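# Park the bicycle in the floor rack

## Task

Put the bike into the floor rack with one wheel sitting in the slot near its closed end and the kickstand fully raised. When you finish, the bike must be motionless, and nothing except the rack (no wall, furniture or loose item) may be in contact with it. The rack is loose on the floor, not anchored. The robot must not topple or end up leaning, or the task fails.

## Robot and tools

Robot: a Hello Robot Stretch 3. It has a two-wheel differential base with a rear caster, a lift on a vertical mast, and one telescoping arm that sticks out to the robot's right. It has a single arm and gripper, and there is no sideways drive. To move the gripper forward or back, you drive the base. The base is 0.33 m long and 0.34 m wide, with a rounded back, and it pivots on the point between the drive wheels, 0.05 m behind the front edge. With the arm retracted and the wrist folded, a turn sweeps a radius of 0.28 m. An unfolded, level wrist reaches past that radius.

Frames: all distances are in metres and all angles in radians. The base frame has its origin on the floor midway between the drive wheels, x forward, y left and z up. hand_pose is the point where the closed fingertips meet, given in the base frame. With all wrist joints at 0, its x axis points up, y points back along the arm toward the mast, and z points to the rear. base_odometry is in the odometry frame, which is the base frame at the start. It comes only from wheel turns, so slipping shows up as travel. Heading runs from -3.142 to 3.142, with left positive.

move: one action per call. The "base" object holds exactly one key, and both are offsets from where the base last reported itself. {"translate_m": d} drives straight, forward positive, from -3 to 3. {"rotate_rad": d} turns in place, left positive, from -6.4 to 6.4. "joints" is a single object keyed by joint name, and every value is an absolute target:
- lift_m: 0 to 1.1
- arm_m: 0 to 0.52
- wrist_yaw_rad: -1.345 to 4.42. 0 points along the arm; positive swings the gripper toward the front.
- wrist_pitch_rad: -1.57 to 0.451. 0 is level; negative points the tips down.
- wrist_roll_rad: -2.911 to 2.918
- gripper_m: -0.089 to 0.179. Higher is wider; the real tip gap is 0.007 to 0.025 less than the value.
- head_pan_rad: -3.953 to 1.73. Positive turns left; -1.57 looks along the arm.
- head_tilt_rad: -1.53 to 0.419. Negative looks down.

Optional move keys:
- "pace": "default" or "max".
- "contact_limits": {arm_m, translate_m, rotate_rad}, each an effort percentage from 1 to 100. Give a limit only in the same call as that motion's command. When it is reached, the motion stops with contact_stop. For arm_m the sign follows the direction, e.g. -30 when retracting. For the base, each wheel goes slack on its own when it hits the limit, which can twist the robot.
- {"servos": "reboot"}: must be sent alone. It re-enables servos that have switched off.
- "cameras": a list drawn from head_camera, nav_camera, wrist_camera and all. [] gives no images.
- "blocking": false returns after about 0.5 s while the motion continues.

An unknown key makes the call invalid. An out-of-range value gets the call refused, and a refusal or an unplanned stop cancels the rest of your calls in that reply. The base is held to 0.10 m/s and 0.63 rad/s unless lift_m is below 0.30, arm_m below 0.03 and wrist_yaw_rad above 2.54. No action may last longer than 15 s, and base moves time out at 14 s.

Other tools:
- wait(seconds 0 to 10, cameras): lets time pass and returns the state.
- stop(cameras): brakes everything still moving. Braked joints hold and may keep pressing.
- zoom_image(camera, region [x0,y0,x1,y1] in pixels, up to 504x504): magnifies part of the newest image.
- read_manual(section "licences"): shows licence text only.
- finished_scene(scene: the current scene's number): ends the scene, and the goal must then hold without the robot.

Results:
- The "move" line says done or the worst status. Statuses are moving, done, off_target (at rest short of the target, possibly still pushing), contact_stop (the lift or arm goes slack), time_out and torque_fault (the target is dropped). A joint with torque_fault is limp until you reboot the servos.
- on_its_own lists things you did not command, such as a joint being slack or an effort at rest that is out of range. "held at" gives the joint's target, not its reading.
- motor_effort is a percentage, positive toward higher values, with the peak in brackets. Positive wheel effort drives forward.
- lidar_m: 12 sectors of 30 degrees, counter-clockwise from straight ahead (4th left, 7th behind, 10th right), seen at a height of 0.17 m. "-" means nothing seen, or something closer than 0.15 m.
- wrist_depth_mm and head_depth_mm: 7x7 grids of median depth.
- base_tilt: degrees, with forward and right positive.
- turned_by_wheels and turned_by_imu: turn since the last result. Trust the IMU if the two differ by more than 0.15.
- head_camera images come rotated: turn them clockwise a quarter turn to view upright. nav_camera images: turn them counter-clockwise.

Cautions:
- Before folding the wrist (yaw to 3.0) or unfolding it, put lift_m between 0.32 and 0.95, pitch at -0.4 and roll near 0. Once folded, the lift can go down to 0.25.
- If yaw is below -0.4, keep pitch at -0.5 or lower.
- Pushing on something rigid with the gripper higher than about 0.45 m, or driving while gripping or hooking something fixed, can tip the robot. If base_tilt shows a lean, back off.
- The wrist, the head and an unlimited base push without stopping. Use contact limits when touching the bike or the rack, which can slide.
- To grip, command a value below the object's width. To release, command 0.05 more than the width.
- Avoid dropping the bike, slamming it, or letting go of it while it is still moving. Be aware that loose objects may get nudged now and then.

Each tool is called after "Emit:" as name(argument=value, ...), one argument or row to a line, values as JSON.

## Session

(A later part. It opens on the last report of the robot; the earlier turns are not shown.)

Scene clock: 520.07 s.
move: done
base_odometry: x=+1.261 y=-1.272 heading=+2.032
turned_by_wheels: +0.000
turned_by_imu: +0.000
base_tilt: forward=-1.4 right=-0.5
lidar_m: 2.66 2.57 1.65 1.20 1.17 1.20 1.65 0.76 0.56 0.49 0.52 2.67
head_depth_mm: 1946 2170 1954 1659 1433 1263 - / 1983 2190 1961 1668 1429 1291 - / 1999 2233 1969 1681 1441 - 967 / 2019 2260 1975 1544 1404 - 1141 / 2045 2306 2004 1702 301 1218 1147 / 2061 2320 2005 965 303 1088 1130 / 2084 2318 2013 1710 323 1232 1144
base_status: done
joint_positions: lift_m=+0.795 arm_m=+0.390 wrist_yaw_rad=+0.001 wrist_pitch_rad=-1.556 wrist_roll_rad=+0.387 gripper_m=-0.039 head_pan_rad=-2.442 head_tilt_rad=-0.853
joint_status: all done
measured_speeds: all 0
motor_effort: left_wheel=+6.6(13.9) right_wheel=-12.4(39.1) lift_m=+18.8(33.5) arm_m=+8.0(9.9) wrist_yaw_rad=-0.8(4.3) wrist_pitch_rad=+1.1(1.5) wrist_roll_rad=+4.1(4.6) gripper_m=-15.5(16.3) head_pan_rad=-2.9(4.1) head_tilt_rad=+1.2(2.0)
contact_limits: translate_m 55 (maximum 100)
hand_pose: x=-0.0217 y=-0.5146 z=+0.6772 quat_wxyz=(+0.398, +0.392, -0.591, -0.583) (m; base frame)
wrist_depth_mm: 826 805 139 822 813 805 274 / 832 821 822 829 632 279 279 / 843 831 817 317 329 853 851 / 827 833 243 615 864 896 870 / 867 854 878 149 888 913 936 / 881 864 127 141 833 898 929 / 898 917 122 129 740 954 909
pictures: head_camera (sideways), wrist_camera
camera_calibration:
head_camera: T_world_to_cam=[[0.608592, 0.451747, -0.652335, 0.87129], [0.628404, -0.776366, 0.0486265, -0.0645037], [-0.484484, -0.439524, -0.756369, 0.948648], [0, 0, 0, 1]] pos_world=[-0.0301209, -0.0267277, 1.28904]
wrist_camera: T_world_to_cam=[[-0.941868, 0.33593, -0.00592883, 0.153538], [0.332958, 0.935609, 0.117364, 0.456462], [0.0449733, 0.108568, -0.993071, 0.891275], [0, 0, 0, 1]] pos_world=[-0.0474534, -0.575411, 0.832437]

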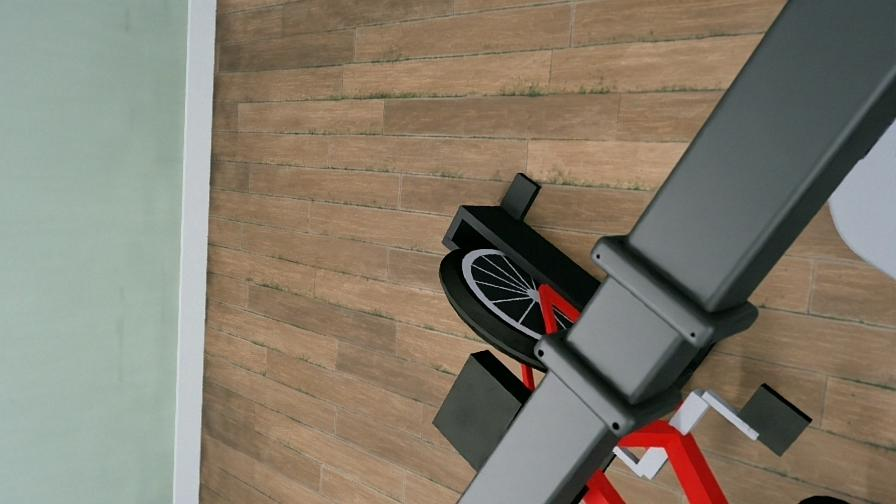

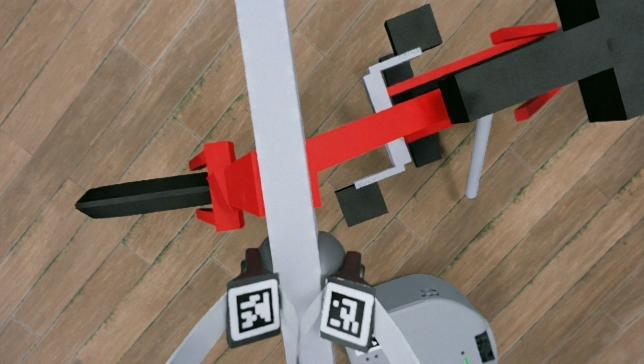

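Emit:
move(
  base={"translate_m": -0.05},
  joints={"wrist_roll_rad": 0.33},
  contact_limits={"translate_m": 50},
  cameras=["head_camera", "wrist_camera"],
)

Scene clock: 527.30 s.
move: done
base_odometry: x=+1.283 y=-1.317 heading=+2.032
turned_by_wheels: +0.000
turned_by_imu: +0.000
base_tilt: forward=-1.4 right=-0.5
lidar_m: 2.70 2.62 1.62 1.18 1.14 1.18 1.61 0.77 0.56 0.48 0.52 2.71
head_depth_mm: 1912 2163 1941 1647 1434 1258 - / 1932 2186 1952 1662 1434 1286 - / 1938 2217 1969 1660 1435 - 968 / 1986 2231 1970 1658 1412 - 1134 / 2003 2268 1988 1674 301 1211 1146 / 2033 2294 1997 964 303 1085 1128 / 2049 2304 2010 1687 323 1228 1133
base_status: done
joint_positions: lift_m=+0.795 arm_m=+0.390 wrist_yaw_rad=+0.001 wrist_pitch_rad=-1.556 wrist_roll_rad=+0.320 gripper_m=-0.039 head_pan_rad=-2.442 head_tilt_rad=-0.853
joint_status: all done
measured_speeds: all 0
motor_effort: left_wheel=+0.2(15.5) right_wheel=-5.9(38.1) lift_m=+30.7(30.7) arm_m=+6.3(7.2) wrist_yaw_rad=-0.6(3.1) wrist_pitch_rad=+1.1(1.4) wrist_roll_rad=+3.0(4.4) gripper_m=-15.0(16.0) head_pan_rad=-2.9(4.1) head_tilt_rad=+0.8(1.7)
contact_limits: translate_m 50 (maximum 100)
hand_pose: x=-0.0217 y=-0.5146 z=+0.6771 quat_wxyz=(+0.417, +0.411, -0.577, -0.569) (m; base frame)
wrist_depth_mm: 808 799 808 792 811 809 276 / 830 813 811 815 799 281 278 / 843 835 840 313 334 659 837 / 855 846 218 154 881 871 877 / 853 886 869 141 896 894 863 / 872 891 126 131 904 930 899 / 884 933 122 129 742 937 930
pictures: head_camera (sideways), wrist_camera
camera_calibration:
head_camera: T_world_to_cam=[[0.608575, 0.45173, -0.652362, 0.871325], [0.628403, -0.776367, 0.0486272, -0.0645046], [-0.484506, -0.439539, -0.756346, 0.948618], [0, 0, 0, 1]] pos_world=[-0.0301214, -0.0267278, 1.28904]
wrist_camera: T_world_to_cam=[[-0.962006, 0.272982, -0.00505169, 0.120139], [0.270541, 0.955569, 0.117023, 0.465657], [0.0367726, 0.111211, -0.993116, 0.892412], [0, 0, 0, 1]] pos_world=[-0.0432212, -0.577009, 0.832383]

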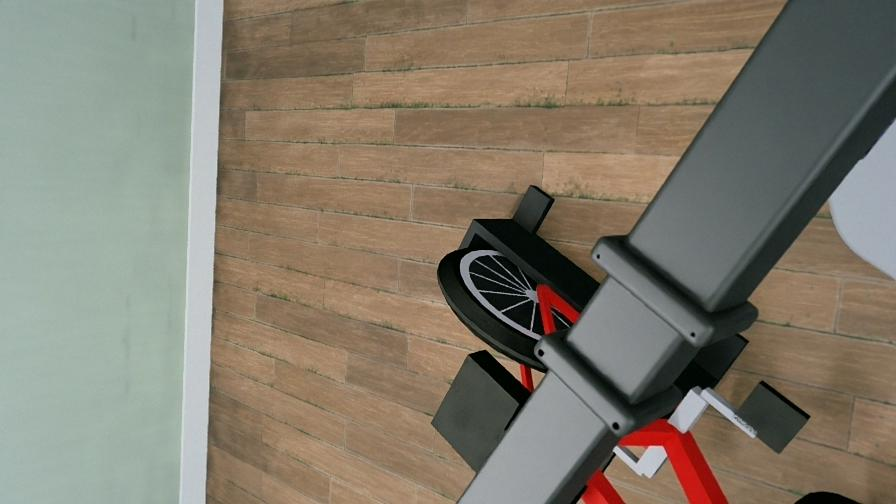

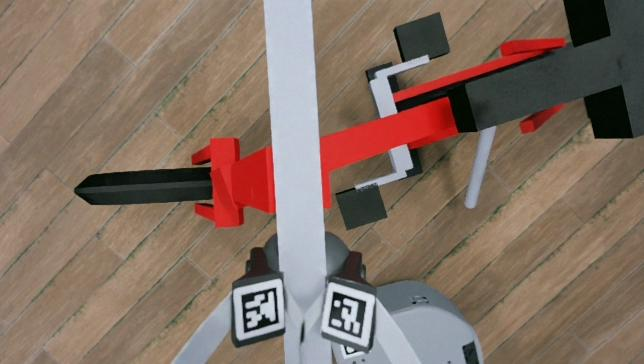

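Emit:
move(
  base={"translate_m": -0.03},
  contact_limits={"translate_m": 45},
  cameras=["head_camera", "wrist_camera"],
)

Emit:
zoom_image(
  camera="head_camera",
  region=[400, 150, 640, 400],
)

Scene clock: 533.53 s.
move: done
base_odometry: x=+1.296 y=-1.343 heading=+2.033
turned_by_wheels: +0.001
turned_by_imu: +0.001
base_tilt: forward=-1.3 right=-0.5
lidar_m: 2.73 2.64 1.59 1.17 1.13 1.16 1.59 0.77 0.56 0.49 0.52 2.72
head_depth_mm: 1874 2152 1954 1651 1425 1262 - / 1909 2190 1963 1649 1428 1292 - / 1923 2186 1988 1655 1436 - 964 / 1956 2201 1967 1682 1420 - 1138 / 1971 2239 1985 1679 300 1225 1138 / 1990 2274 1991 1685 303 1091 1132 / 2026 2278 2019 1673 323 1221 1155
base_status: done
joint_positions: lift_m=+0.795 arm_m=+0.390 wrist_yaw_rad=+0.001 wrist_pitch_rad=-1.556 wrist_roll_rad=+0.318 gripper_m=-0.039 head_pan_rad=-2.442 head_tilt_rad=-0.853
joint_status: not commanded
measured_speeds: all 0
on_its_own: right_wheel is at rest, and its effort (-25.1) is outside its rest range (-21 to +21)
motor_effort: left_wheel=+10.6(14.3) right_wheel=-25.1(32.0) lift_m=+26.6(31.2) arm_m=+3.5(5.0) wrist_yaw_rad=-2.8(2.8) wrist_pitch_rad=+1.1(1.4) wrist_roll_rad=+3.5(3.8) gripper_m=-15.2(16.2) head_pan_rad=-2.9(4.3) head_tilt_rad=+1.5(2.1)
contact_limits: translate_m 45 (maximum 100)
hand_pose: x=-0.0217 y=-0.5145 z=+0.6772 quat_wxyz=(+0.418, +0.412, -0.577, -0.569) (m; base frame)
wrist_depth_mm: 817 804 138 789 801 794 273 / 794 810 139 833 818 280 277 / 833 840 140 857 336 845 824 / 823 851 150 636 852 854 861 / 848 876 431 645 880 896 907 / 891 901 128 141 899 883 940 / 908 912 121 128 749 911 944
pictures: head_camera (sideways), wrist_camera
camera_calibration:
head_camera: T_world_to_cam=[[0.608564, 0.451719, -0.65238, 0.871349], [0.628403, -0.776367, 0.0486277, -0.0645052], [-0.48452, -0.439551, -0.756331, 0.948598], [0, 0, 0, 1]] pos_world=[-0.0301216, -0.026728, 1.28904]
wrist_camera: T_world_to_cam=[[-0.962514, 0.271188, -0.00487119, 0.119041], [0.268759, 0.956006, 0.117565, 0.465331], [0.0365391, 0.111849, -0.993053, 0.892723], [0, 0, 0, 1]] pos_world=[-0.0431022, -0.576992, 0.832395]

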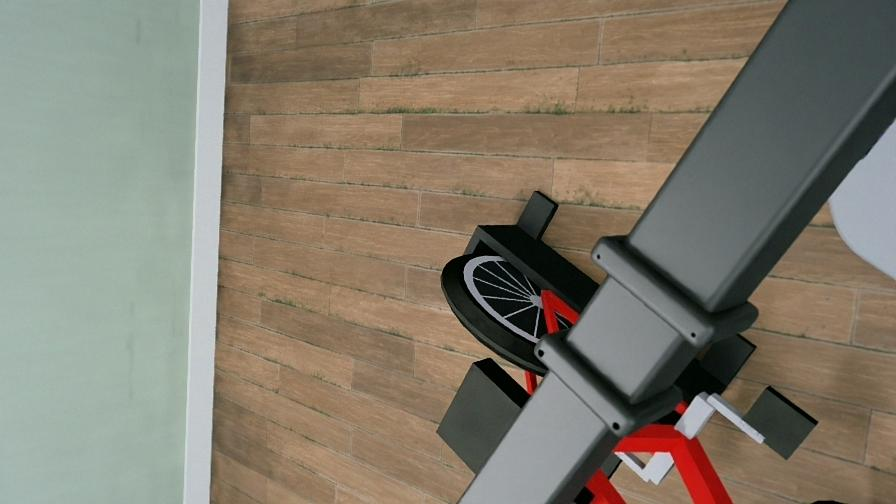

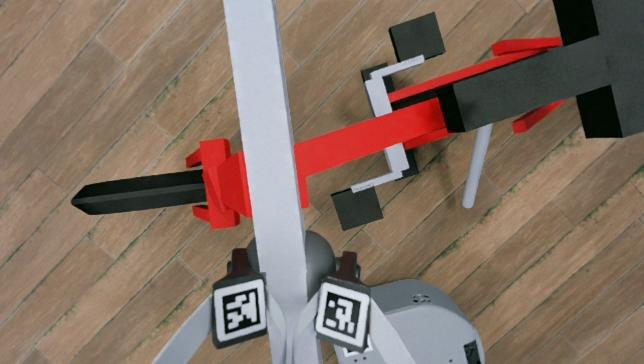

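Scaled by 2.016 from the camera's 896x504 image, which has a finer 1280x720 frame.

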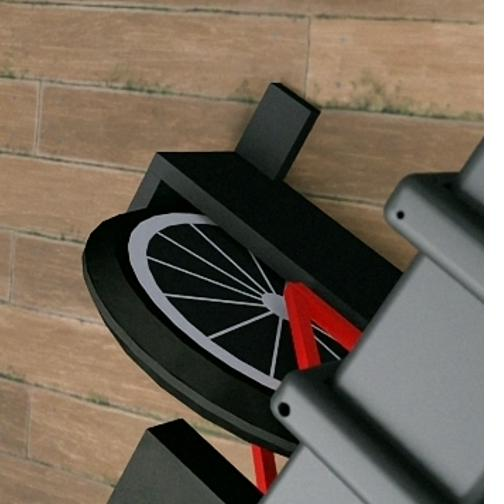

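Emit:
move(
  base={"translate_m": 0.012},
  joints={"arm_m": 0.375},
  cameras=[],
)

Emit:
move(
  joints={"gripper_m": 0.12},
)

Scene clock: 539.90 s.
move: done
base_odometry: x=+1.291 y=-1.333 heading=+2.033
turned_by_wheels: +0.000
turned_by_imu: +0.000
base_tilt: forward=-1.3 right=-0.4
lidar_m: 2.72 2.63 1.61 1.17 1.14 1.17 1.60 0.77 0.57 0.47 0.51 2.71
head_depth_mm: 1894 2168 1938 1639 1430 1264 - / 1916 2179 1947 1668 1422 1291 - / 1933 2204 1970 1663 1446 - 962 / 1980 2236 1982 1631 1421 - 1141 / 1998 2231 1984 1677 299 1222 1141 / 1999 2316 2008 963 303 1088 1131 / 2048 2287 1994 1702 323 1225 1136
base_status: done
joint_positions: lift_m=+0.795 arm_m=+0.375 wrist_yaw_rad=+0.002 wrist_pitch_rad=-1.556 wrist_roll_rad=+0.324 gripper_m=-0.039 head_pan_rad=-2.442 head_tilt_rad=-0.853
joint_status: all done
measured_speeds: all 0
motor_effort: left_wheel=-1.5(15.1) right_wheel=+1.9(22.1) lift_m=+20.6(20.6) arm_m=-14.4(18.1) wrist_yaw_rad=-0.7(2.3) wrist_pitch_rad=+1.0(1.8) wrist_roll_rad=+1.8(3.9) gripper_m=-15.1(16.3) head_pan_rad=-3.1(4.1) head_tilt_rad=+1.3(1.9)
hand_pose: x=-0.0217 y=-0.4996 z=+0.6771 quat_wxyz=(+0.416, +0.410, -0.578, -0.570) (m; base frame)
wrist_depth_mm: 817 815 797 811 798 800 277 / 834 806 840 794 681 281 280 / 836 826 848 155 333 847 831 / 855 484 271 155 892 862 892 / 870 885 865 141 893 890 868 / 889 872 126 131 877 899 914 / 904 918 121 128 747 929 934
pictures: none
No camera images: "cameras" was empty.

Scene clock: 542.30 s.
move: done
base_odometry: x=+1.291 y=-1.333 heading=+2.033
turned_by_wheels: +0.000
turned_by_imu: +0.000
base_tilt: forward=-1.3 right=-0.4
lidar_m: 2.73 2.63 1.60 1.17 1.14 1.17 1.60 0.76 0.58 0.41 0.43 2.72
head_depth_mm: 1902 2174 1924 1645 1438 1262 - / 1923 2204 1958 1653 1432 1289 - / 1942 2219 1981 1662 1428 - 966 / 1968 2213 1989 1642 1426 - 1140 / 1992 2251 1986 1673 299 1220 1142 / 2020 2306 2004 966 304 1086 1127 / 2036 2312 2018 1702 323 1226 1153
base_status: not commanded
joint_positions: lift_m=+0.795 arm_m=+0.375 wrist_yaw_rad=+0.000 wrist_pitch_rad=-1.544 wrist_roll_rad=+0.327 gripper_m=+0.120 head_pan_rad=-2.442 head_tilt_rad=-0.853
joint_status: all done
measured_speeds: all 0
motor_effort: left_wheel=-1.1(2.5) right_wheel=+0.3(2.2) lift_m=+33.1(33.1) arm_m=-7.4(14.4) wrist_yaw_rad=+0.2(2.5) wrist_pitch_rad=-1.1(2.1) wrist_roll_rad=+0.8(2.0) gripper_m=+0.6(81.5) head_pan_rad=-3.6(4.2) head_tilt_rad=+1.0(1.8)
hand_pose: x=-0.0217 y=-0.5026 z=+0.6769 quat_wxyz=(+0.418, +0.407, -0.582, -0.567) (m; base frame)
wrist_depth_mm: 821 814 815 797 166 816 281 / 808 832 818 822 157 284 283 / 852 823 821 151 334 646 852 / 870 868 310 145 859 877 855 / 852 870 139 871 873 899 881 / 866 120 132 932 768 898 900 / 108 119 129 892 742 117 932
pictures: head_camera (sideways), nav_camera (sideways), wrist_camera
camera_calibration:
head_camera: T_world_to_cam=[[0.60857, 0.451709, -0.652382, 0.871351], [0.628391, -0.776376, 0.0486277, -0.0645052], [-0.484528, -0.439544, -0.756329, 0.948596], [0, 0, 0, 1]] pos_world=[-0.0301221, -0.0267275, 1.28904]
nav_camera: T_world_to_cam=[[-0.575886, -0.4902, 0.654262, -0.804106], [-0.672893, 0.738722, -0.0388037, 0.10717], [-0.464296, -0.462595, -0.755272, 0.941785], [0, 0, 0, 1]] pos_world=[0.046308, -0.0376773, 1.24156]
wrist_camera: T_world_to_cam=[[-0.960143, 0.279383, -0.00844949, 0.12243], [0.276967, 0.95504, 0.105768, 0.461726], [0.0376195, 0.0992125, -0.994355, 0.885682], [0, 0, 0, 1]] pos_world=[-0.0436522, -0.563043, 0.83288]

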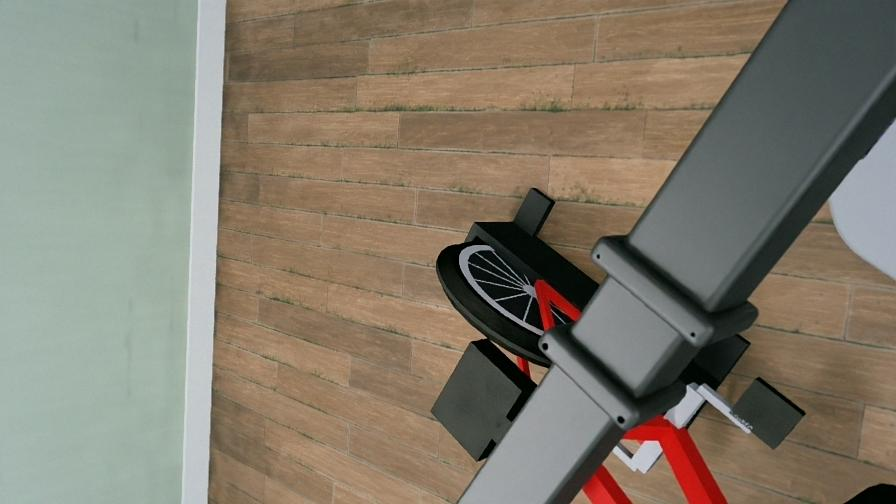

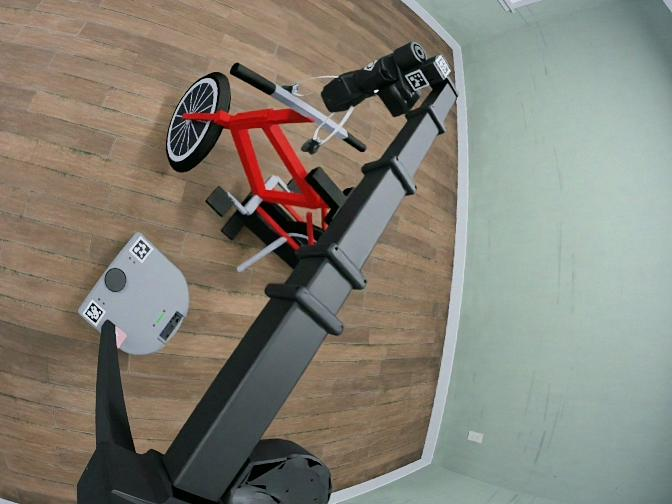

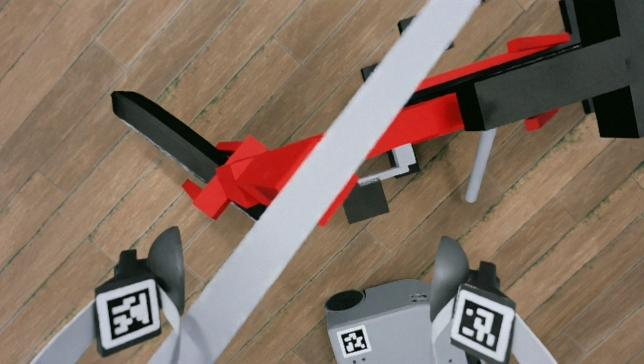

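Emit:
move(
  joints={"lift_m": 0.95},
  cameras=["wrist_camera"],
)

Emit:
move(
  joints={"arm_m": 0.1, "wrist_roll_rad": 0.0, "gripper_m": -0.05, "head_pan_rad": -2.1, "head_tilt_rad": -0.7},
)

Scene clock: 547.53 s.
move: done
base_odometry: x=+1.291 y=-1.333 heading=+2.033
turned_by_wheels: +0.000
turned_by_imu: +0.000
base_tilt: forward=-1.4 right=-0.5
lidar_m: 2.72 2.63 1.60 1.17 1.13 1.17 1.60 0.76 0.58 0.40 0.42 2.71
head_depth_mm: 1884 2151 1943 1726 - - 1128 / 1941 2180 1947 - - 1223 1130 / 1943 2178 1968 - - 1253 1020 / 1948 2226 2077 - - 1278 1141 / 1989 2251 2108 - 1228 1259 1141 / 2000 2286 - - 1074 1158 1132 / 2051 2294 - - 890 1244 1152
base_status: not commanded
joint_positions: lift_m=+0.950 arm_m=+0.375 wrist_yaw_rad=+0.000 wrist_pitch_rad=-1.544 wrist_roll_rad=+0.327 gripper_m=+0.120 head_pan_rad=-2.442 head_tilt_rad=-0.853
joint_status: all done
measured_speeds: all 0
motor_effort: left_wheel=-1.1(2.0) right_wheel=+0.3(0.4) lift_m=+32.9(39.0) arm_m=+6.5(7.4) wrist_yaw_rad=+0.6(1.5) wrist_pitch_rad=-1.0(1.4) wrist_roll_rad=+1.0(1.1) gripper_m=-0.1(1.2) head_pan_rad=-3.5(4.0) head_tilt_rad=+1.1(1.9)
hand_pose: x=-0.0217 y=-0.5026 z=+0.8319 quat_wxyz=(+0.418, +0.407, -0.582, -0.567) (m; base frame)
wrist_depth_mm: 943 961 969 960 983 953 985 / - 977 - 975 774 434 443 / 954 - - - 493 468 - / - - - 430 - - - / - - - - - - - / - 121 - - 868 - - / 108 124 - - 921 117 -
pictures: wrist_camera
camera_calibration:
wrist_camera: T_world_to_cam=[[-0.960143, 0.279383, -0.00844949, 0.123739], [0.276967, 0.95504, 0.105768, 0.44533], [0.0376195, 0.0992125, -0.994355, 1.03983], [0, 0, 0, 1]] pos_world=[-0.0436522, -0.563043, 0.987905]

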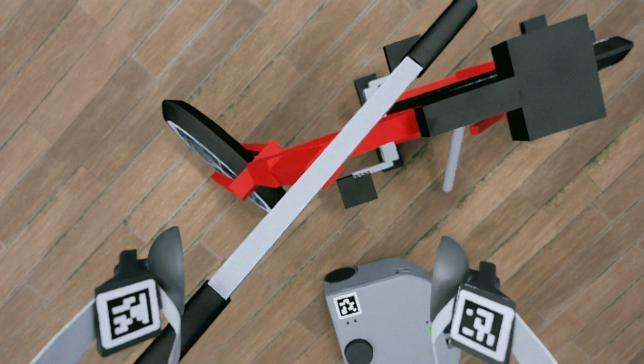

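Scene clock: 550.77 s.
move: done
base_odometry: x=+1.291 y=-1.333 heading=+2.033
turned_by_wheels: +0.000
turned_by_imu: +0.000
base_tilt: forward=-1.3 right=-0.5
lidar_m: 2.72 2.63 1.60 1.17 1.14 1.17 1.60 0.76 0.58 0.40 0.42 2.71
head_depth_mm: 1820 2044 2250 2066 - - 1140 / 1916 2153 2294 2123 - - 1188 / 2005 2251 2440 - - 1280 1169 / 2078 2371 2550 - 959 1180 1174 / 2177 2508 - - 900 1072 1135 / 2337 2642 - - - 370 408 / 2463 2835 - - - - 894
base_status: not commanded
joint_positions: lift_m=+0.950 arm_m=+0.100 wrist_yaw_rad=+0.000 wrist_pitch_rad=-1.545 wrist_roll_rad=+0.003 gripper_m=-0.049 head_pan_rad=-2.108 head_tilt_rad=-0.704
joint_status: all done
measured_speeds: all 0
motor_effort: left_wheel=-1.6(2.0) right_wheel=+0.3(0.5) lift_m=+32.2(34.0) arm_m=-16.0(23.8) wrist_yaw_rad=-0.8(1.5) wrist_pitch_rad=-0.8(1.3) wrist_roll_rad=-1.1(2.8) gripper_m=-15.0(91.7) head_pan_rad=+4.4(5.7) head_tilt_rad=+2.1(3.7)
hand_pose: x=-0.0216 y=-0.2276 z=+0.8319 quat_wxyz=(+0.506, +0.493, -0.507, -0.494) (m; base frame)
wrist_depth_mm: 946 976 983 939 720 675 - / 971 996 976 970 992 997 - / 971 983 989 - - 987 - / 995 - - - - - - / - - - 855 - - - / - - - 128 - - - / - - 120 - - - -
pictures: head_camera (sideways), nav_camera (sideways), wrist_camera
camera_calibration:
head_camera: T_world_to_cam=[[0.373478, 0.536349, -0.756865, 1.00895], [0.851856, -0.521292, 0.0509403, -0.0688886], [-0.367226, -0.663765, -0.651584, 0.811649], [0, 0, 0, 1]] pos_world=[-0.0200771, -0.038314, 1.296]
nav_camera: T_world_to_cam=[[-0.329846, -0.561771, 0.758693, -0.9417], [-0.880496, 0.47293, -0.0326219, 0.100396], [-0.340482, -0.678786, -0.650631, 0.804935], [0, 0, 0, 1]] pos_world=[0.0518481, -0.030121, 1.24145]
wrist_camera: T_world_to_cam=[[-0.99918, -0.0404973, -0.000124432, -0.0336567], [-0.0402842, 0.993599, 0.10554, 0.184723], [-0.00415045, 0.105459, -0.994415, 1.01312], [0, 0, 0, 1]] pos_world=[-0.0219827, -0.291746, 0.98796]

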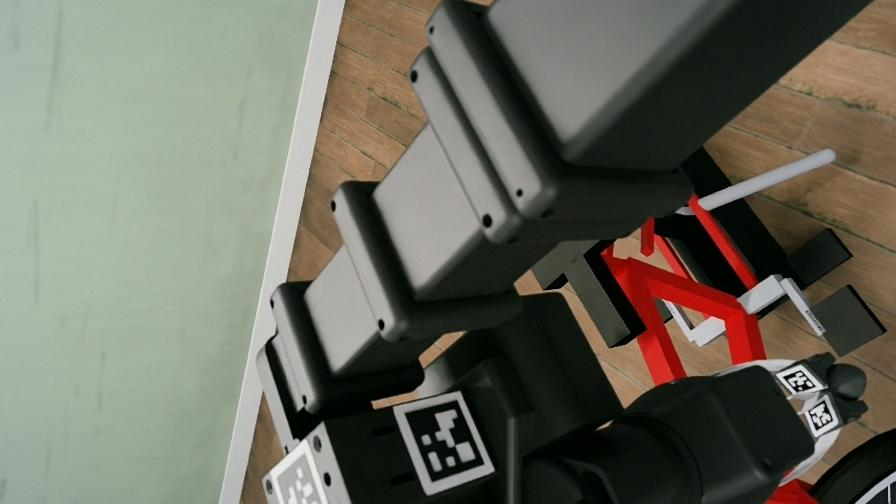

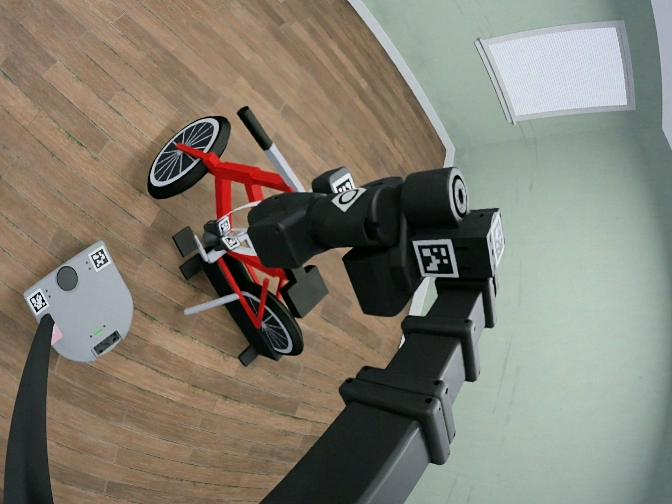

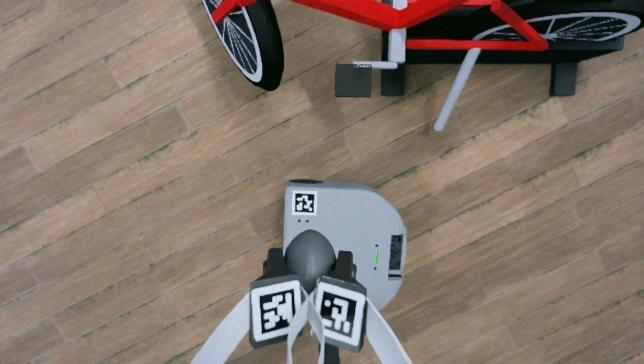

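Emit:
move(
  base={"translate_m": -0.258},
  joints={"head_pan_rad": -1.9, "head_tilt_rad": -0.95},
  cameras=[],
)

Emit:
move(
  joints={"arm_m": 0.25, "lift_m": 0.6},
)

Scene clock: 569.07 s.
move: done
base_odometry: x=+1.406 y=-1.564 heading=+2.033
turned_by_wheels: +0.000
turned_by_imu: -0.001
base_tilt: forward=-1.3 right=-0.4
lidar_m: 2.96 2.85 1.42 1.04 1.01 1.03 1.42 1.88 0.55 0.46 0.52 2.85
head_depth_mm: 1872 - - - 1340 1228 1118 / 1994 - - 1473 1340 1233 979 / 2039 - 1723 1547 1312 1236 979 / - - - 1561 1185 1222 990 / - - - 297 431 1239 1122 / - - - 290 1100 1208 1127 / 2614 - 1788 1526 1325 1230 1133
base_status: done
joint_positions: lift_m=+0.950 arm_m=+0.100 wrist_yaw_rad=+0.000 wrist_pitch_rad=-1.545 wrist_roll_rad=+0.003 gripper_m=-0.049 head_pan_rad=-1.908 head_tilt_rad=-0.938
joint_status: all done
measured_speeds: all 0
motor_effort: left_wheel=-3.9(8.3) right_wheel=-1.7(5.0) lift_m=+31.3(32.9) arm_m=-9.3(12.9) wrist_yaw_rad=-0.5(1.6) wrist_pitch_rad=-1.0(1.3) wrist_roll_rad=-1.1(1.6) gripper_m=-15.2(15.7) head_pan_rad=+3.9(5.7) head_tilt_rad=-6.0(6.2)
hand_pose: x=-0.0216 y=-0.2276 z=+0.8319 quat_wxyz=(+0.506, +0.493, -0.507, -0.494) (m; base frame)
wrist_depth_mm: 963 955 953 704 711 986 986 / 971 995 979 989 999 - - / 961 - 980 - - - - / 998 972 995 - - - - / - - - 869 - - - / - - - 128 - - - / - - 120 - - - -
pictures: none
No camera images: "cameras" was empty.

Scene clock: 573.07 s.
move: done
base_odometry: x=+1.406 y=-1.564 heading=+2.033
turned_by_wheels: +0.000
turned_by_imu: +0.000
base_tilt: forward=-1.4 right=-0.5
lidar_m: 2.96 2.85 1.42 1.04 1.00 1.03 1.42 1.89 0.55 0.46 0.52 2.85
head_depth_mm: 1873 2041 1769 1546 1370 1223 1098 / 2005 2085 1776 1543 1347 446 406 / 2131 2125 1789 1568 1149 454 980 / 2296 2112 1796 607 1064 1218 978 / 2417 2108 1802 593 819 1240 1129 / 2530 2112 1811 855 1099 1209 1128 / 2621 2152 1826 1542 1333 1235 1133
base_status: not commanded
joint_positions: lift_m=+0.600 arm_m=+0.250 wrist_yaw_rad=+0.000 wrist_pitch_rad=-1.545 wrist_roll_rad=+0.003 gripper_m=-0.049 head_pan_rad=-1.908 head_tilt_rad=-0.938
joint_status: all done
measured_speeds: all 0
motor_effort: left_wheel=-3.0(3.9) right_wheel=-1.6(1.7) lift_m=+19.1(29.0) arm_m=+15.1(24.1) wrist_yaw_rad=-0.7(2.0) wrist_pitch_rad=-0.9(1.3) wrist_roll_rad=-1.1(1.6) gripper_m=-14.0(15.6) head_pan_rad=+3.6(4.9) head_tilt_rad=-5.4(6.2)
hand_pose: x=-0.0216 y=-0.3775 z=+0.4819 quat_wxyz=(+0.506, +0.493, -0.507, -0.495) (m; base frame)
wrist_depth_mm: 304 339 369 254 231 285 274 / 606 631 617 627 435 433 478 / 643 631 646 647 647 650 646 / 638 634 642 658 662 656 670 / 651 659 670 663 679 677 685 / 682 672 674 127 686 685 692 / 697 682 122 522 531 693 713
pictures: head_camera (sideways), nav_camera (sideways), wrist_camera
camera_calibration:
head_camera: T_world_to_cam=[[0.311626, 0.748393, -0.585489, 0.786006], [0.934621, -0.352552, 0.0468063, -0.0639966], [-0.171386, -0.561796, -0.809328, 1.0156], [0, 0, 0, 1]] pos_world=[-0.0110684, -0.040245, 1.28515]
nav_camera: T_world_to_cam=[[-0.263959, -0.765055, 0.58738, -0.718867], [-0.953983, 0.296905, -0.0419897, 0.113028], [-0.142272, -0.571435, -0.808221, 1.00867], [0, 0, 0, 1]] pos_world=[0.0615806, -0.00714394, 1.24222]
wrist_camera: T_world_to_cam=[[-0.999181, -0.0404668, -0.000142411, -0.0397497], [-0.0402539, 0.993553, 0.105986, 0.370359], [-0.00414742, 0.105905, -0.994368, 0.681029], [0, 0, 0, 1]] pos_world=[-0.0219842, -0.441704, 0.637934]

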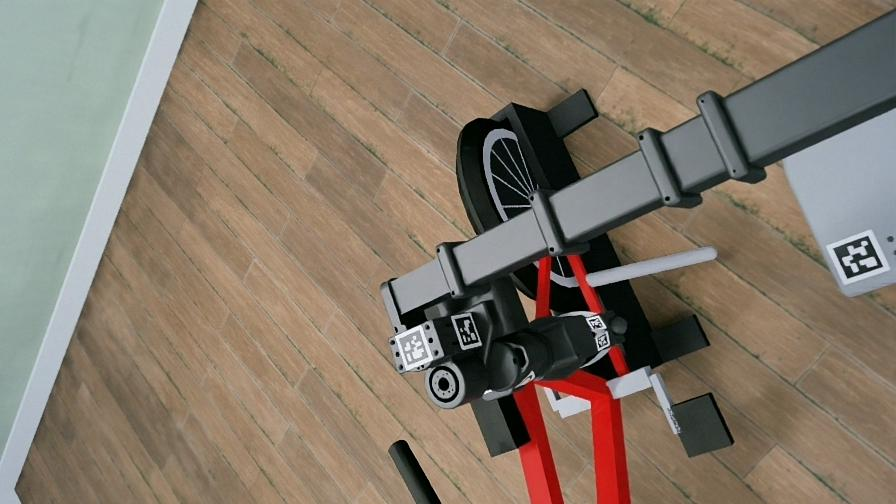

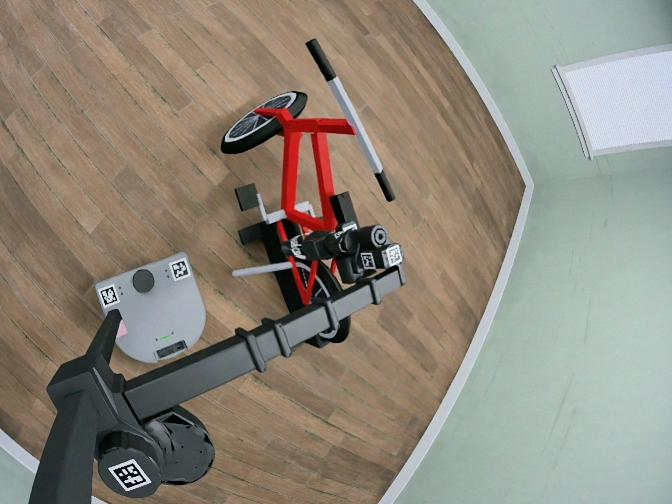

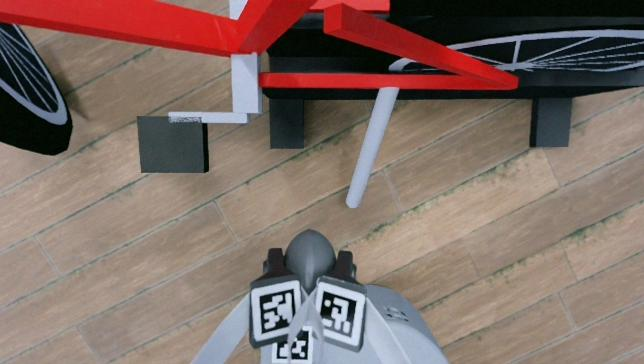

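Emit:
move(
  joints={"lift_m": 0.163, "arm_m": 0.255, "head_pan_rad": -1.7, "head_tilt_rad": -1.0},
)

Scene clock: 584.13 s.
move: done
base_odometry: x=+1.406 y=-1.564 heading=+2.033
turned_by_wheels: +0.000
turned_by_imu: +0.000
base_tilt: forward=-1.3 right=-0.4
lidar_m: 2.96 2.85 1.42 1.04 1.01 1.04 1.41 1.89 0.55 0.46 0.52 2.84
head_depth_mm: 2098 1945 1672 1498 1323 1208 1111 / 2227 1970 1694 1194 1307 1212 959 / 2294 1962 1697 1122 1227 891 955 / 2307 1958 1710 907 1031 1214 1003 / 2336 1988 1721 996 1254 1228 1119 / 2341 1986 1733 1525 1331 1213 1123 / 2358 1991 1732 1519 1299 1219 1120
base_status: not commanded
joint_positions: lift_m=+0.163 arm_m=+0.255 wrist_yaw_rad=+0.000 wrist_pitch_rad=-1.545 wrist_roll_rad=+0.003 gripper_m=-0.049 head_pan_rad=-1.708 head_tilt_rad=-0.987
joint_status: all done
measured_speeds: all 0
motor_effort: left_wheel=-3.5(3.8) right_wheel=-1.4(1.7) lift_m=+18.9(23.7) arm_m=+13.8(21.4) wrist_yaw_rad=-1.3(2.1) wrist_pitch_rad=-0.9(1.2) wrist_roll_rad=-1.1(1.7) gripper_m=-15.1(15.8) head_pan_rad=+3.7(5.2) head_tilt_rad=-5.7(6.8)
hand_pose: x=-0.0216 y=-0.3824 z=+0.0449 quat_wxyz=(+0.506, +0.493, -0.507, -0.495) (m; base frame)
wrist_depth_mm: 192 191 173 193 194 194 196 / 194 195 177 197 197 199 200 / 197 197 180 200 202 204 203 / 203 202 183 205 205 206 205 / 206 207 208 207 210 210 - / 210 211 209 129 212 213 78 / 213 213 120 217 218 108 93
pictures: head_camera (sideways), nav_camera (sideways), wrist_camera
camera_calibration:
head_camera: T_world_to_cam=[[0.160589, 0.822935, -0.544967, 0.734137], [0.985711, -0.162156, 0.0456007, -0.0627357], [-0.0508432, -0.544503, -0.837216, 1.05112], [0, 0, 0, 1]] pos_world=[-0.00261299, -0.0419832, 1.28295]
nav_camera: T_world_to_cam=[[-0.110575, -0.82989, 0.546859, -0.667013], [-0.993658, 0.103607, -0.0436883, 0.115479], [-0.0204021, -0.548222, -0.836084, 1.04415], [0, 0, 0, 1]] pos_world=[0.0622945, 0.00691251, 1.2428]
wrist_camera: T_world_to_cam=[[-0.999181, -0.0404671, -0.000144209, -0.0400139], [-0.0402542, 0.993548, 0.106031, 0.421628], [-0.00414747, 0.10595, -0.994363, 0.247041], [0, 0, 0, 1]] pos_world=[-0.0219842, -0.446701, 0.200937]

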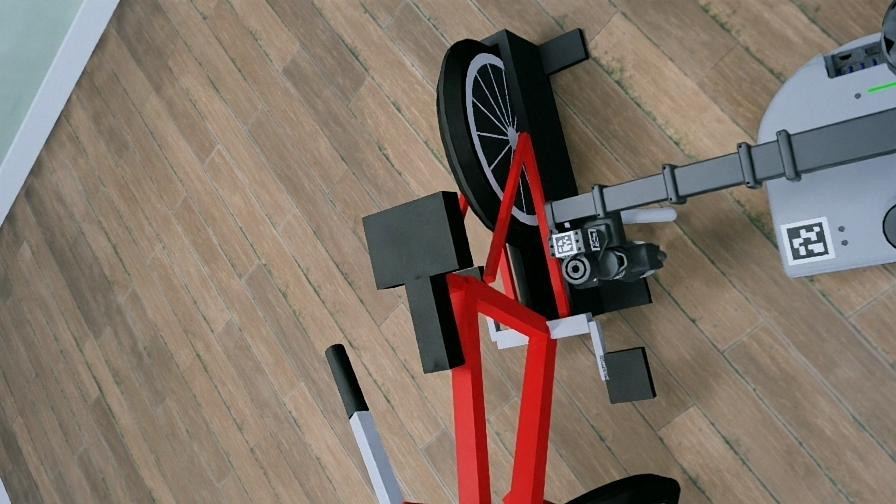

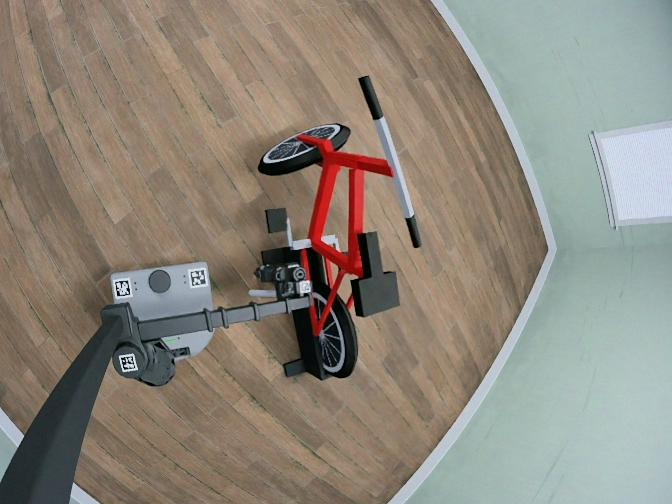

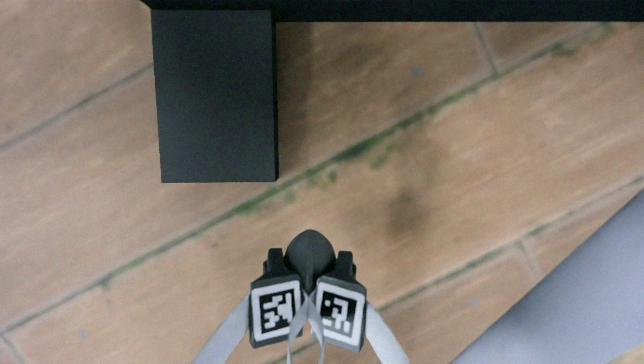

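Emit:
move(
  joints={"lift_m": 0.2},
  cameras=[],
)

Emit:
move(
  base={"translate_m": -0.12},
  contact_limits={"translate_m": 55},
)

Scene clock: 591.83 s.
move: done
base_odometry: x=+1.406 y=-1.564 heading=+2.033
turned_by_wheels: +0.000
turned_by_imu: +0.000
base_tilt: forward=-1.3 right=-0.5
lidar_m: 2.95 2.85 1.42 1.04 1.01 1.03 1.42 1.89 0.55 0.46 0.52 2.84
head_depth_mm: 2123 1931 1674 1488 1322 1214 1108 / 2208 1938 1693 1202 1309 1211 960 / 2329 1946 1691 1126 1216 854 951 / 2325 1971 1704 897 952 1215 998 / 2343 1977 1711 994 1258 1224 1118 / 2359 1981 1733 1518 1340 1215 1124 / 2394 1996 1733 1528 1300 1213 1123
base_status: not commanded
joint_positions: lift_m=+0.200 arm_m=+0.255 wrist_yaw_rad=+0.000 wrist_pitch_rad=-1.545 wrist_roll_rad=+0.003 gripper_m=-0.049 head_pan_rad=-1.708 head_tilt_rad=-0.987
joint_status: all done
measured_speeds: all 0
motor_effort: left_wheel=-3.1(3.9) right_wheel=-1.5(1.7) lift_m=+33.1(36.6) arm_m=+11.9(12.9) wrist_yaw_rad=-0.4(1.1) wrist_pitch_rad=-1.0(1.0) wrist_roll_rad=-1.0(1.4) gripper_m=-15.0(15.7) head_pan_rad=+4.3(4.5) head_tilt_rad=-5.4(6.3)
hand_pose: x=-0.0216 y=-0.3824 z=+0.0819 quat_wxyz=(+0.506, +0.493, -0.507, -0.495) (m; base frame)
wrist_depth_mm: 225 228 198 199 200 201 202 / 230 231 213 232 234 233 - / 233 233 216 237 239 241 - / 238 240 242 243 243 242 91 / 245 244 246 246 248 119 251 / 247 249 249 128 253 131 256 / 253 254 120 127 160 258 261
pictures: none
No camera images: "cameras" was empty.

Scene clock: 594.13 s.
move: done
base_odometry: x=+1.459 y=-1.671 heading=+2.033
turned_by_wheels: +0.000
turned_by_imu: +0.001
base_tilt: forward=-1.3 right=-0.4
lidar_m: 3.05 2.95 1.34 0.98 0.95 0.98 1.34 1.79 0.57 0.45 0.57 0.51
head_depth_mm: 2025 1935 1684 1495 1342 1217 1107 / 2173 1936 1695 1443 1320 1218 959 / 2213 1961 1706 1185 1275 855 949 / 2298 1978 1714 1091 952 1206 1000 / 2318 1978 1725 888 1249 1225 1123 / 2342 2004 1710 1447 1181 1201 1122 / 2357 1987 1714 1497 1327 1230 1125
base_status: done
joint_positions: lift_m=+0.200 arm_m=+0.255 wrist_yaw_rad=-0.005 wrist_pitch_rad=-1.547 wrist_roll_rad=+0.003 gripper_m=-0.049 head_pan_rad=-1.708 head_tilt_rad=-0.987
joint_status: not commanded
measured_speeds: all 0
motor_effort: left_wheel=+4.1(8.7) right_wheel=-15.2(22.3) lift_m=+32.1(34.0) arm_m=+10.2(12.0) wrist_yaw_rad=+3.6(5.6) wrist_pitch_rad=-0.5(1.1) wrist_roll_rad=-1.3(1.5) gripper_m=-14.2(15.4) head_pan_rad=+3.8(4.9) head_tilt_rad=-5.5(6.3)
contact_limits: translate_m 55 (maximum 100)
hand_pose: x=-0.0215 y=-0.3819 z=+0.0820 quat_wxyz=(+0.504, +0.492, -0.508, -0.496) (m; base frame)
wrist_depth_mm: 168 170 189 198 66 230 232 / 229 212 232 234 71 234 233 / 235 216 238 239 79 239 240 / 242 220 241 242 93 247 246 / 245 245 247 145 245 248 251 / 251 250 248 125 253 256 256 / 256 256 120 124 258 257 261
pictures: head_camera (sideways), nav_camera (sideways), wrist_camera
camera_calibration:
head_camera: T_world_to_cam=[[0.160453, 0.823046, -0.54484, 0.733972], [0.985739, -0.161986, 0.0455968, -0.0627308], [-0.0507284, -0.544386, -0.837299, 1.05122], [0, 0, 0, 1]] pos_world=[-0.00260508, -0.041982, 1.28295]
nav_camera: T_world_to_cam=[[-0.110438, -0.829992, 0.546732, -0.666848], [-0.993676, 0.103436, -0.0436933, 0.115486], [-0.0202867, -0.5481, -0.836167, 1.04425], [0, 0, 0, 1]] pos_world=[0.0622945, 0.00693145, 1.2428]
wrist_camera: T_world_to_cam=[[-0.999382, -0.0351603, -0.000222466, -0.0378642], [-0.0349788, 0.993539, 0.107963, 0.41716], [-0.003575, 0.107904, -0.994155, 0.284557], [0, 0, 0, 1]] pos_world=[-0.0222317, -0.446501, 0.237847]

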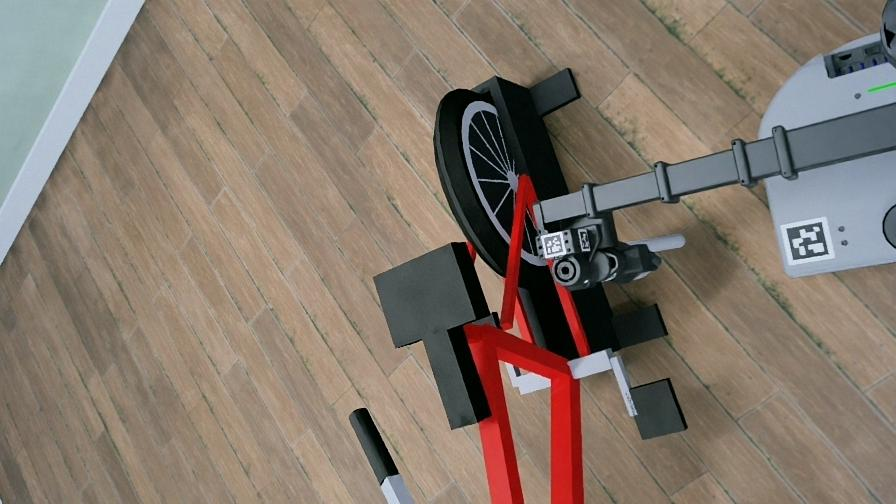

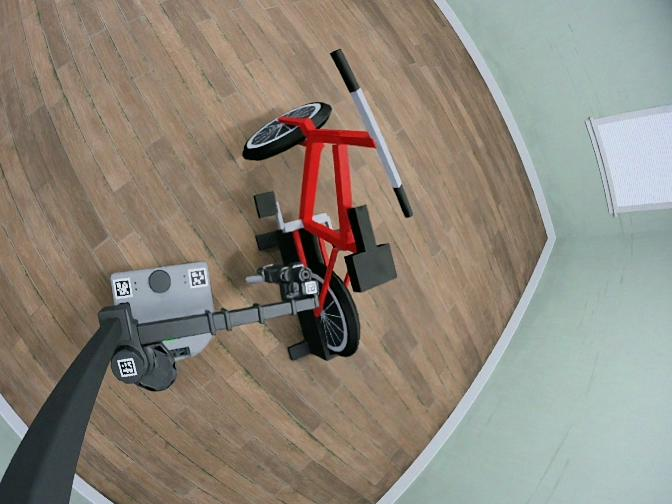

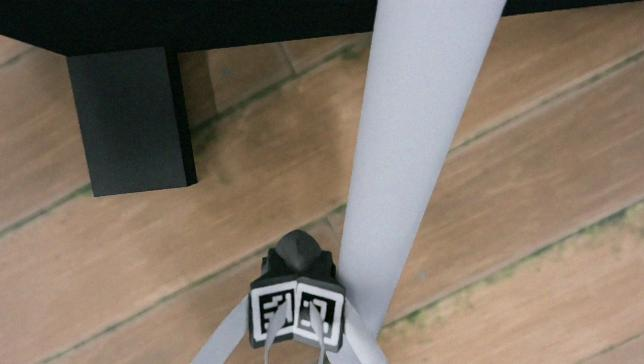

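Emit:
move(
  base={"translate_m": -0.06},
  contact_limits={"translate_m": 60},
)

Scene clock: 598.90 s.
move: done
base_odometry: x=+1.486 y=-1.725 heading=+2.034
turned_by_wheels: +0.000
turned_by_imu: +0.000
base_tilt: forward=-1.3 right=-0.4
lidar_m: 3.09 2.99 1.29 0.94 0.92 0.94 1.29 1.73 0.58 0.45 0.66 0.48
head_depth_mm: 1919 1941 1688 1491 1335 1210 1102 / 2117 1961 1680 1443 1345 1221 960 / 2259 1960 1695 1185 1295 856 952 / 2281 1975 1704 1087 953 1212 1002 / 2332 1983 1709 887 1236 1224 1121 / 2382 2000 1722 939 1149 1189 1126 / 2371 1994 1745 1490 1306 1232 1132
base_status: done
joint_positions: lift_m=+0.200 arm_m=+0.255 wrist_yaw_rad=-0.005 wrist_pitch_rad=-1.547 wrist_roll_rad=+0.003 gripper_m=-0.050 head_pan_rad=-1.708 head_tilt_rad=-0.987
joint_status: not commanded
measured_speeds: all 0
motor_effort: left_wheel=+1.8(2.8) right_wheel=-13.9(23.5) lift_m=+30.5(31.9) arm_m=+7.9(8.7) wrist_yaw_rad=+5.8(6.5) wrist_pitch_rad=-0.2(0.8) wrist_roll_rad=-1.3(1.5) gripper_m=-15.1(16.0) head_pan_rad=+4.7(4.7) head_tilt_rad=-6.0(6.3)
contact_limits: translate_m 60 (maximum 100)
hand_pose: x=-0.0215 y=-0.3819 z=+0.0820 quat_wxyz=(+0.504, +0.492, -0.507, -0.496) (m; base frame)
wrist_depth_mm: 139 155 181 - 63 231 231 / 204 213 233 71 72 234 236 / 233 217 237 235 239 239 241 / 238 222 241 239 243 243 244 / 245 245 245 123 244 248 250 / 249 249 249 125 253 252 252 / 253 257 118 124 258 260 260
pictures: head_camera (sideways), nav_camera (sideways), wrist_camera
camera_calibration:
head_camera: T_world_to_cam=[[0.160423, 0.823058, -0.54483, 0.733959], [0.985745, -0.161949, 0.0455965, -0.0627305], [-0.0507064, -0.544378, -0.837306, 1.05123], [0, 0, 0, 1]] pos_world=[-0.00260345, -0.0419821, 1.28295]
nav_camera: T_world_to_cam=[[-0.110407, -0.830003, 0.546722, -0.666835], [-0.99368, 0.103399, -0.0436937, 0.115486], [-0.0202645, -0.548091, -0.836173, 1.04426], [0, 0, 0, 1]] pos_world=[0.0622943, 0.00693427, 1.2428]
wrist_camera: T_world_to_cam=[[-0.999382, -0.0351605, -0.000237419, -0.0378592], [-0.0349793, 0.993499, 0.108335, 0.417018], [-0.00357324, 0.108276, -0.994114, 0.284692], [0, 0, 0, 1]] pos_world=[-0.0222315, -0.446463, 0.23783]

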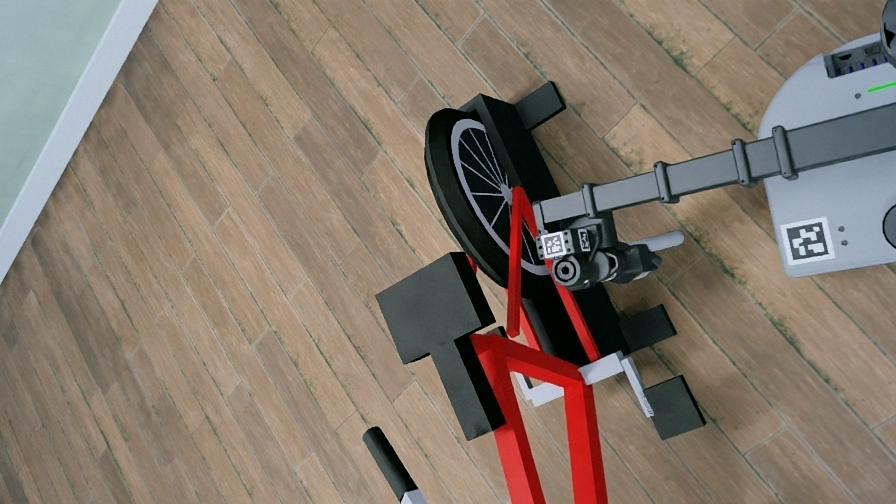

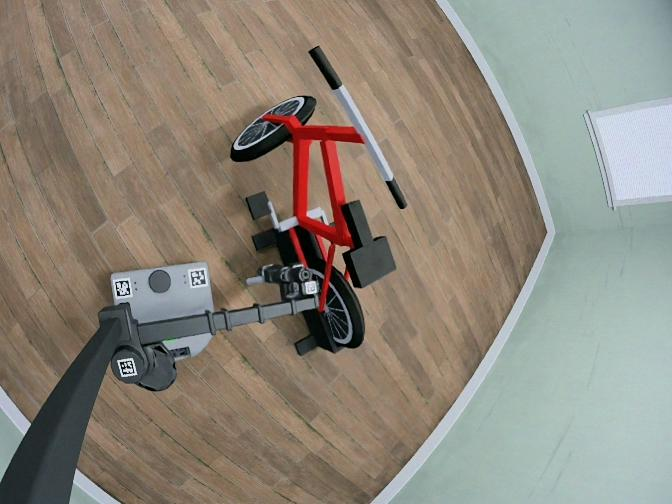

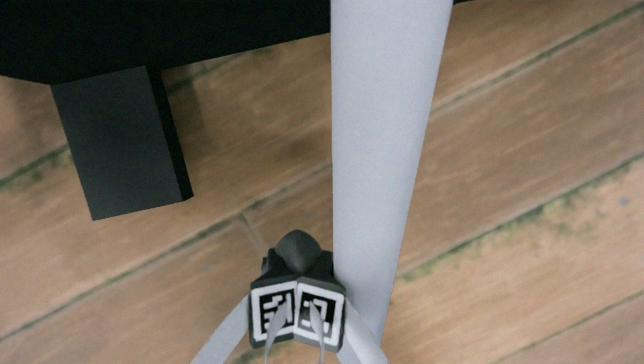

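Emit:
zoom_image(
  camera="head_camera",
  region=[420, 120, 720, 400],
)

Scaled by 1.680 from the camera's 896x504 image, which has a finer 1280x720 frame.

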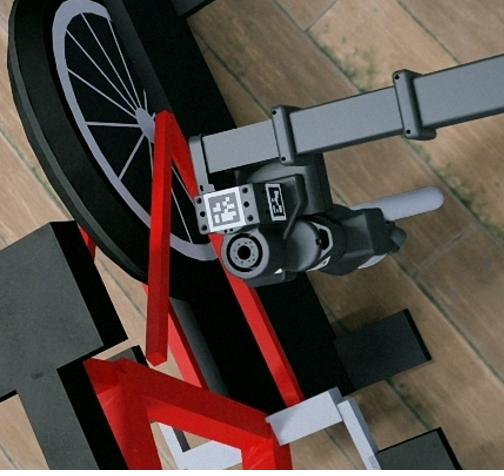

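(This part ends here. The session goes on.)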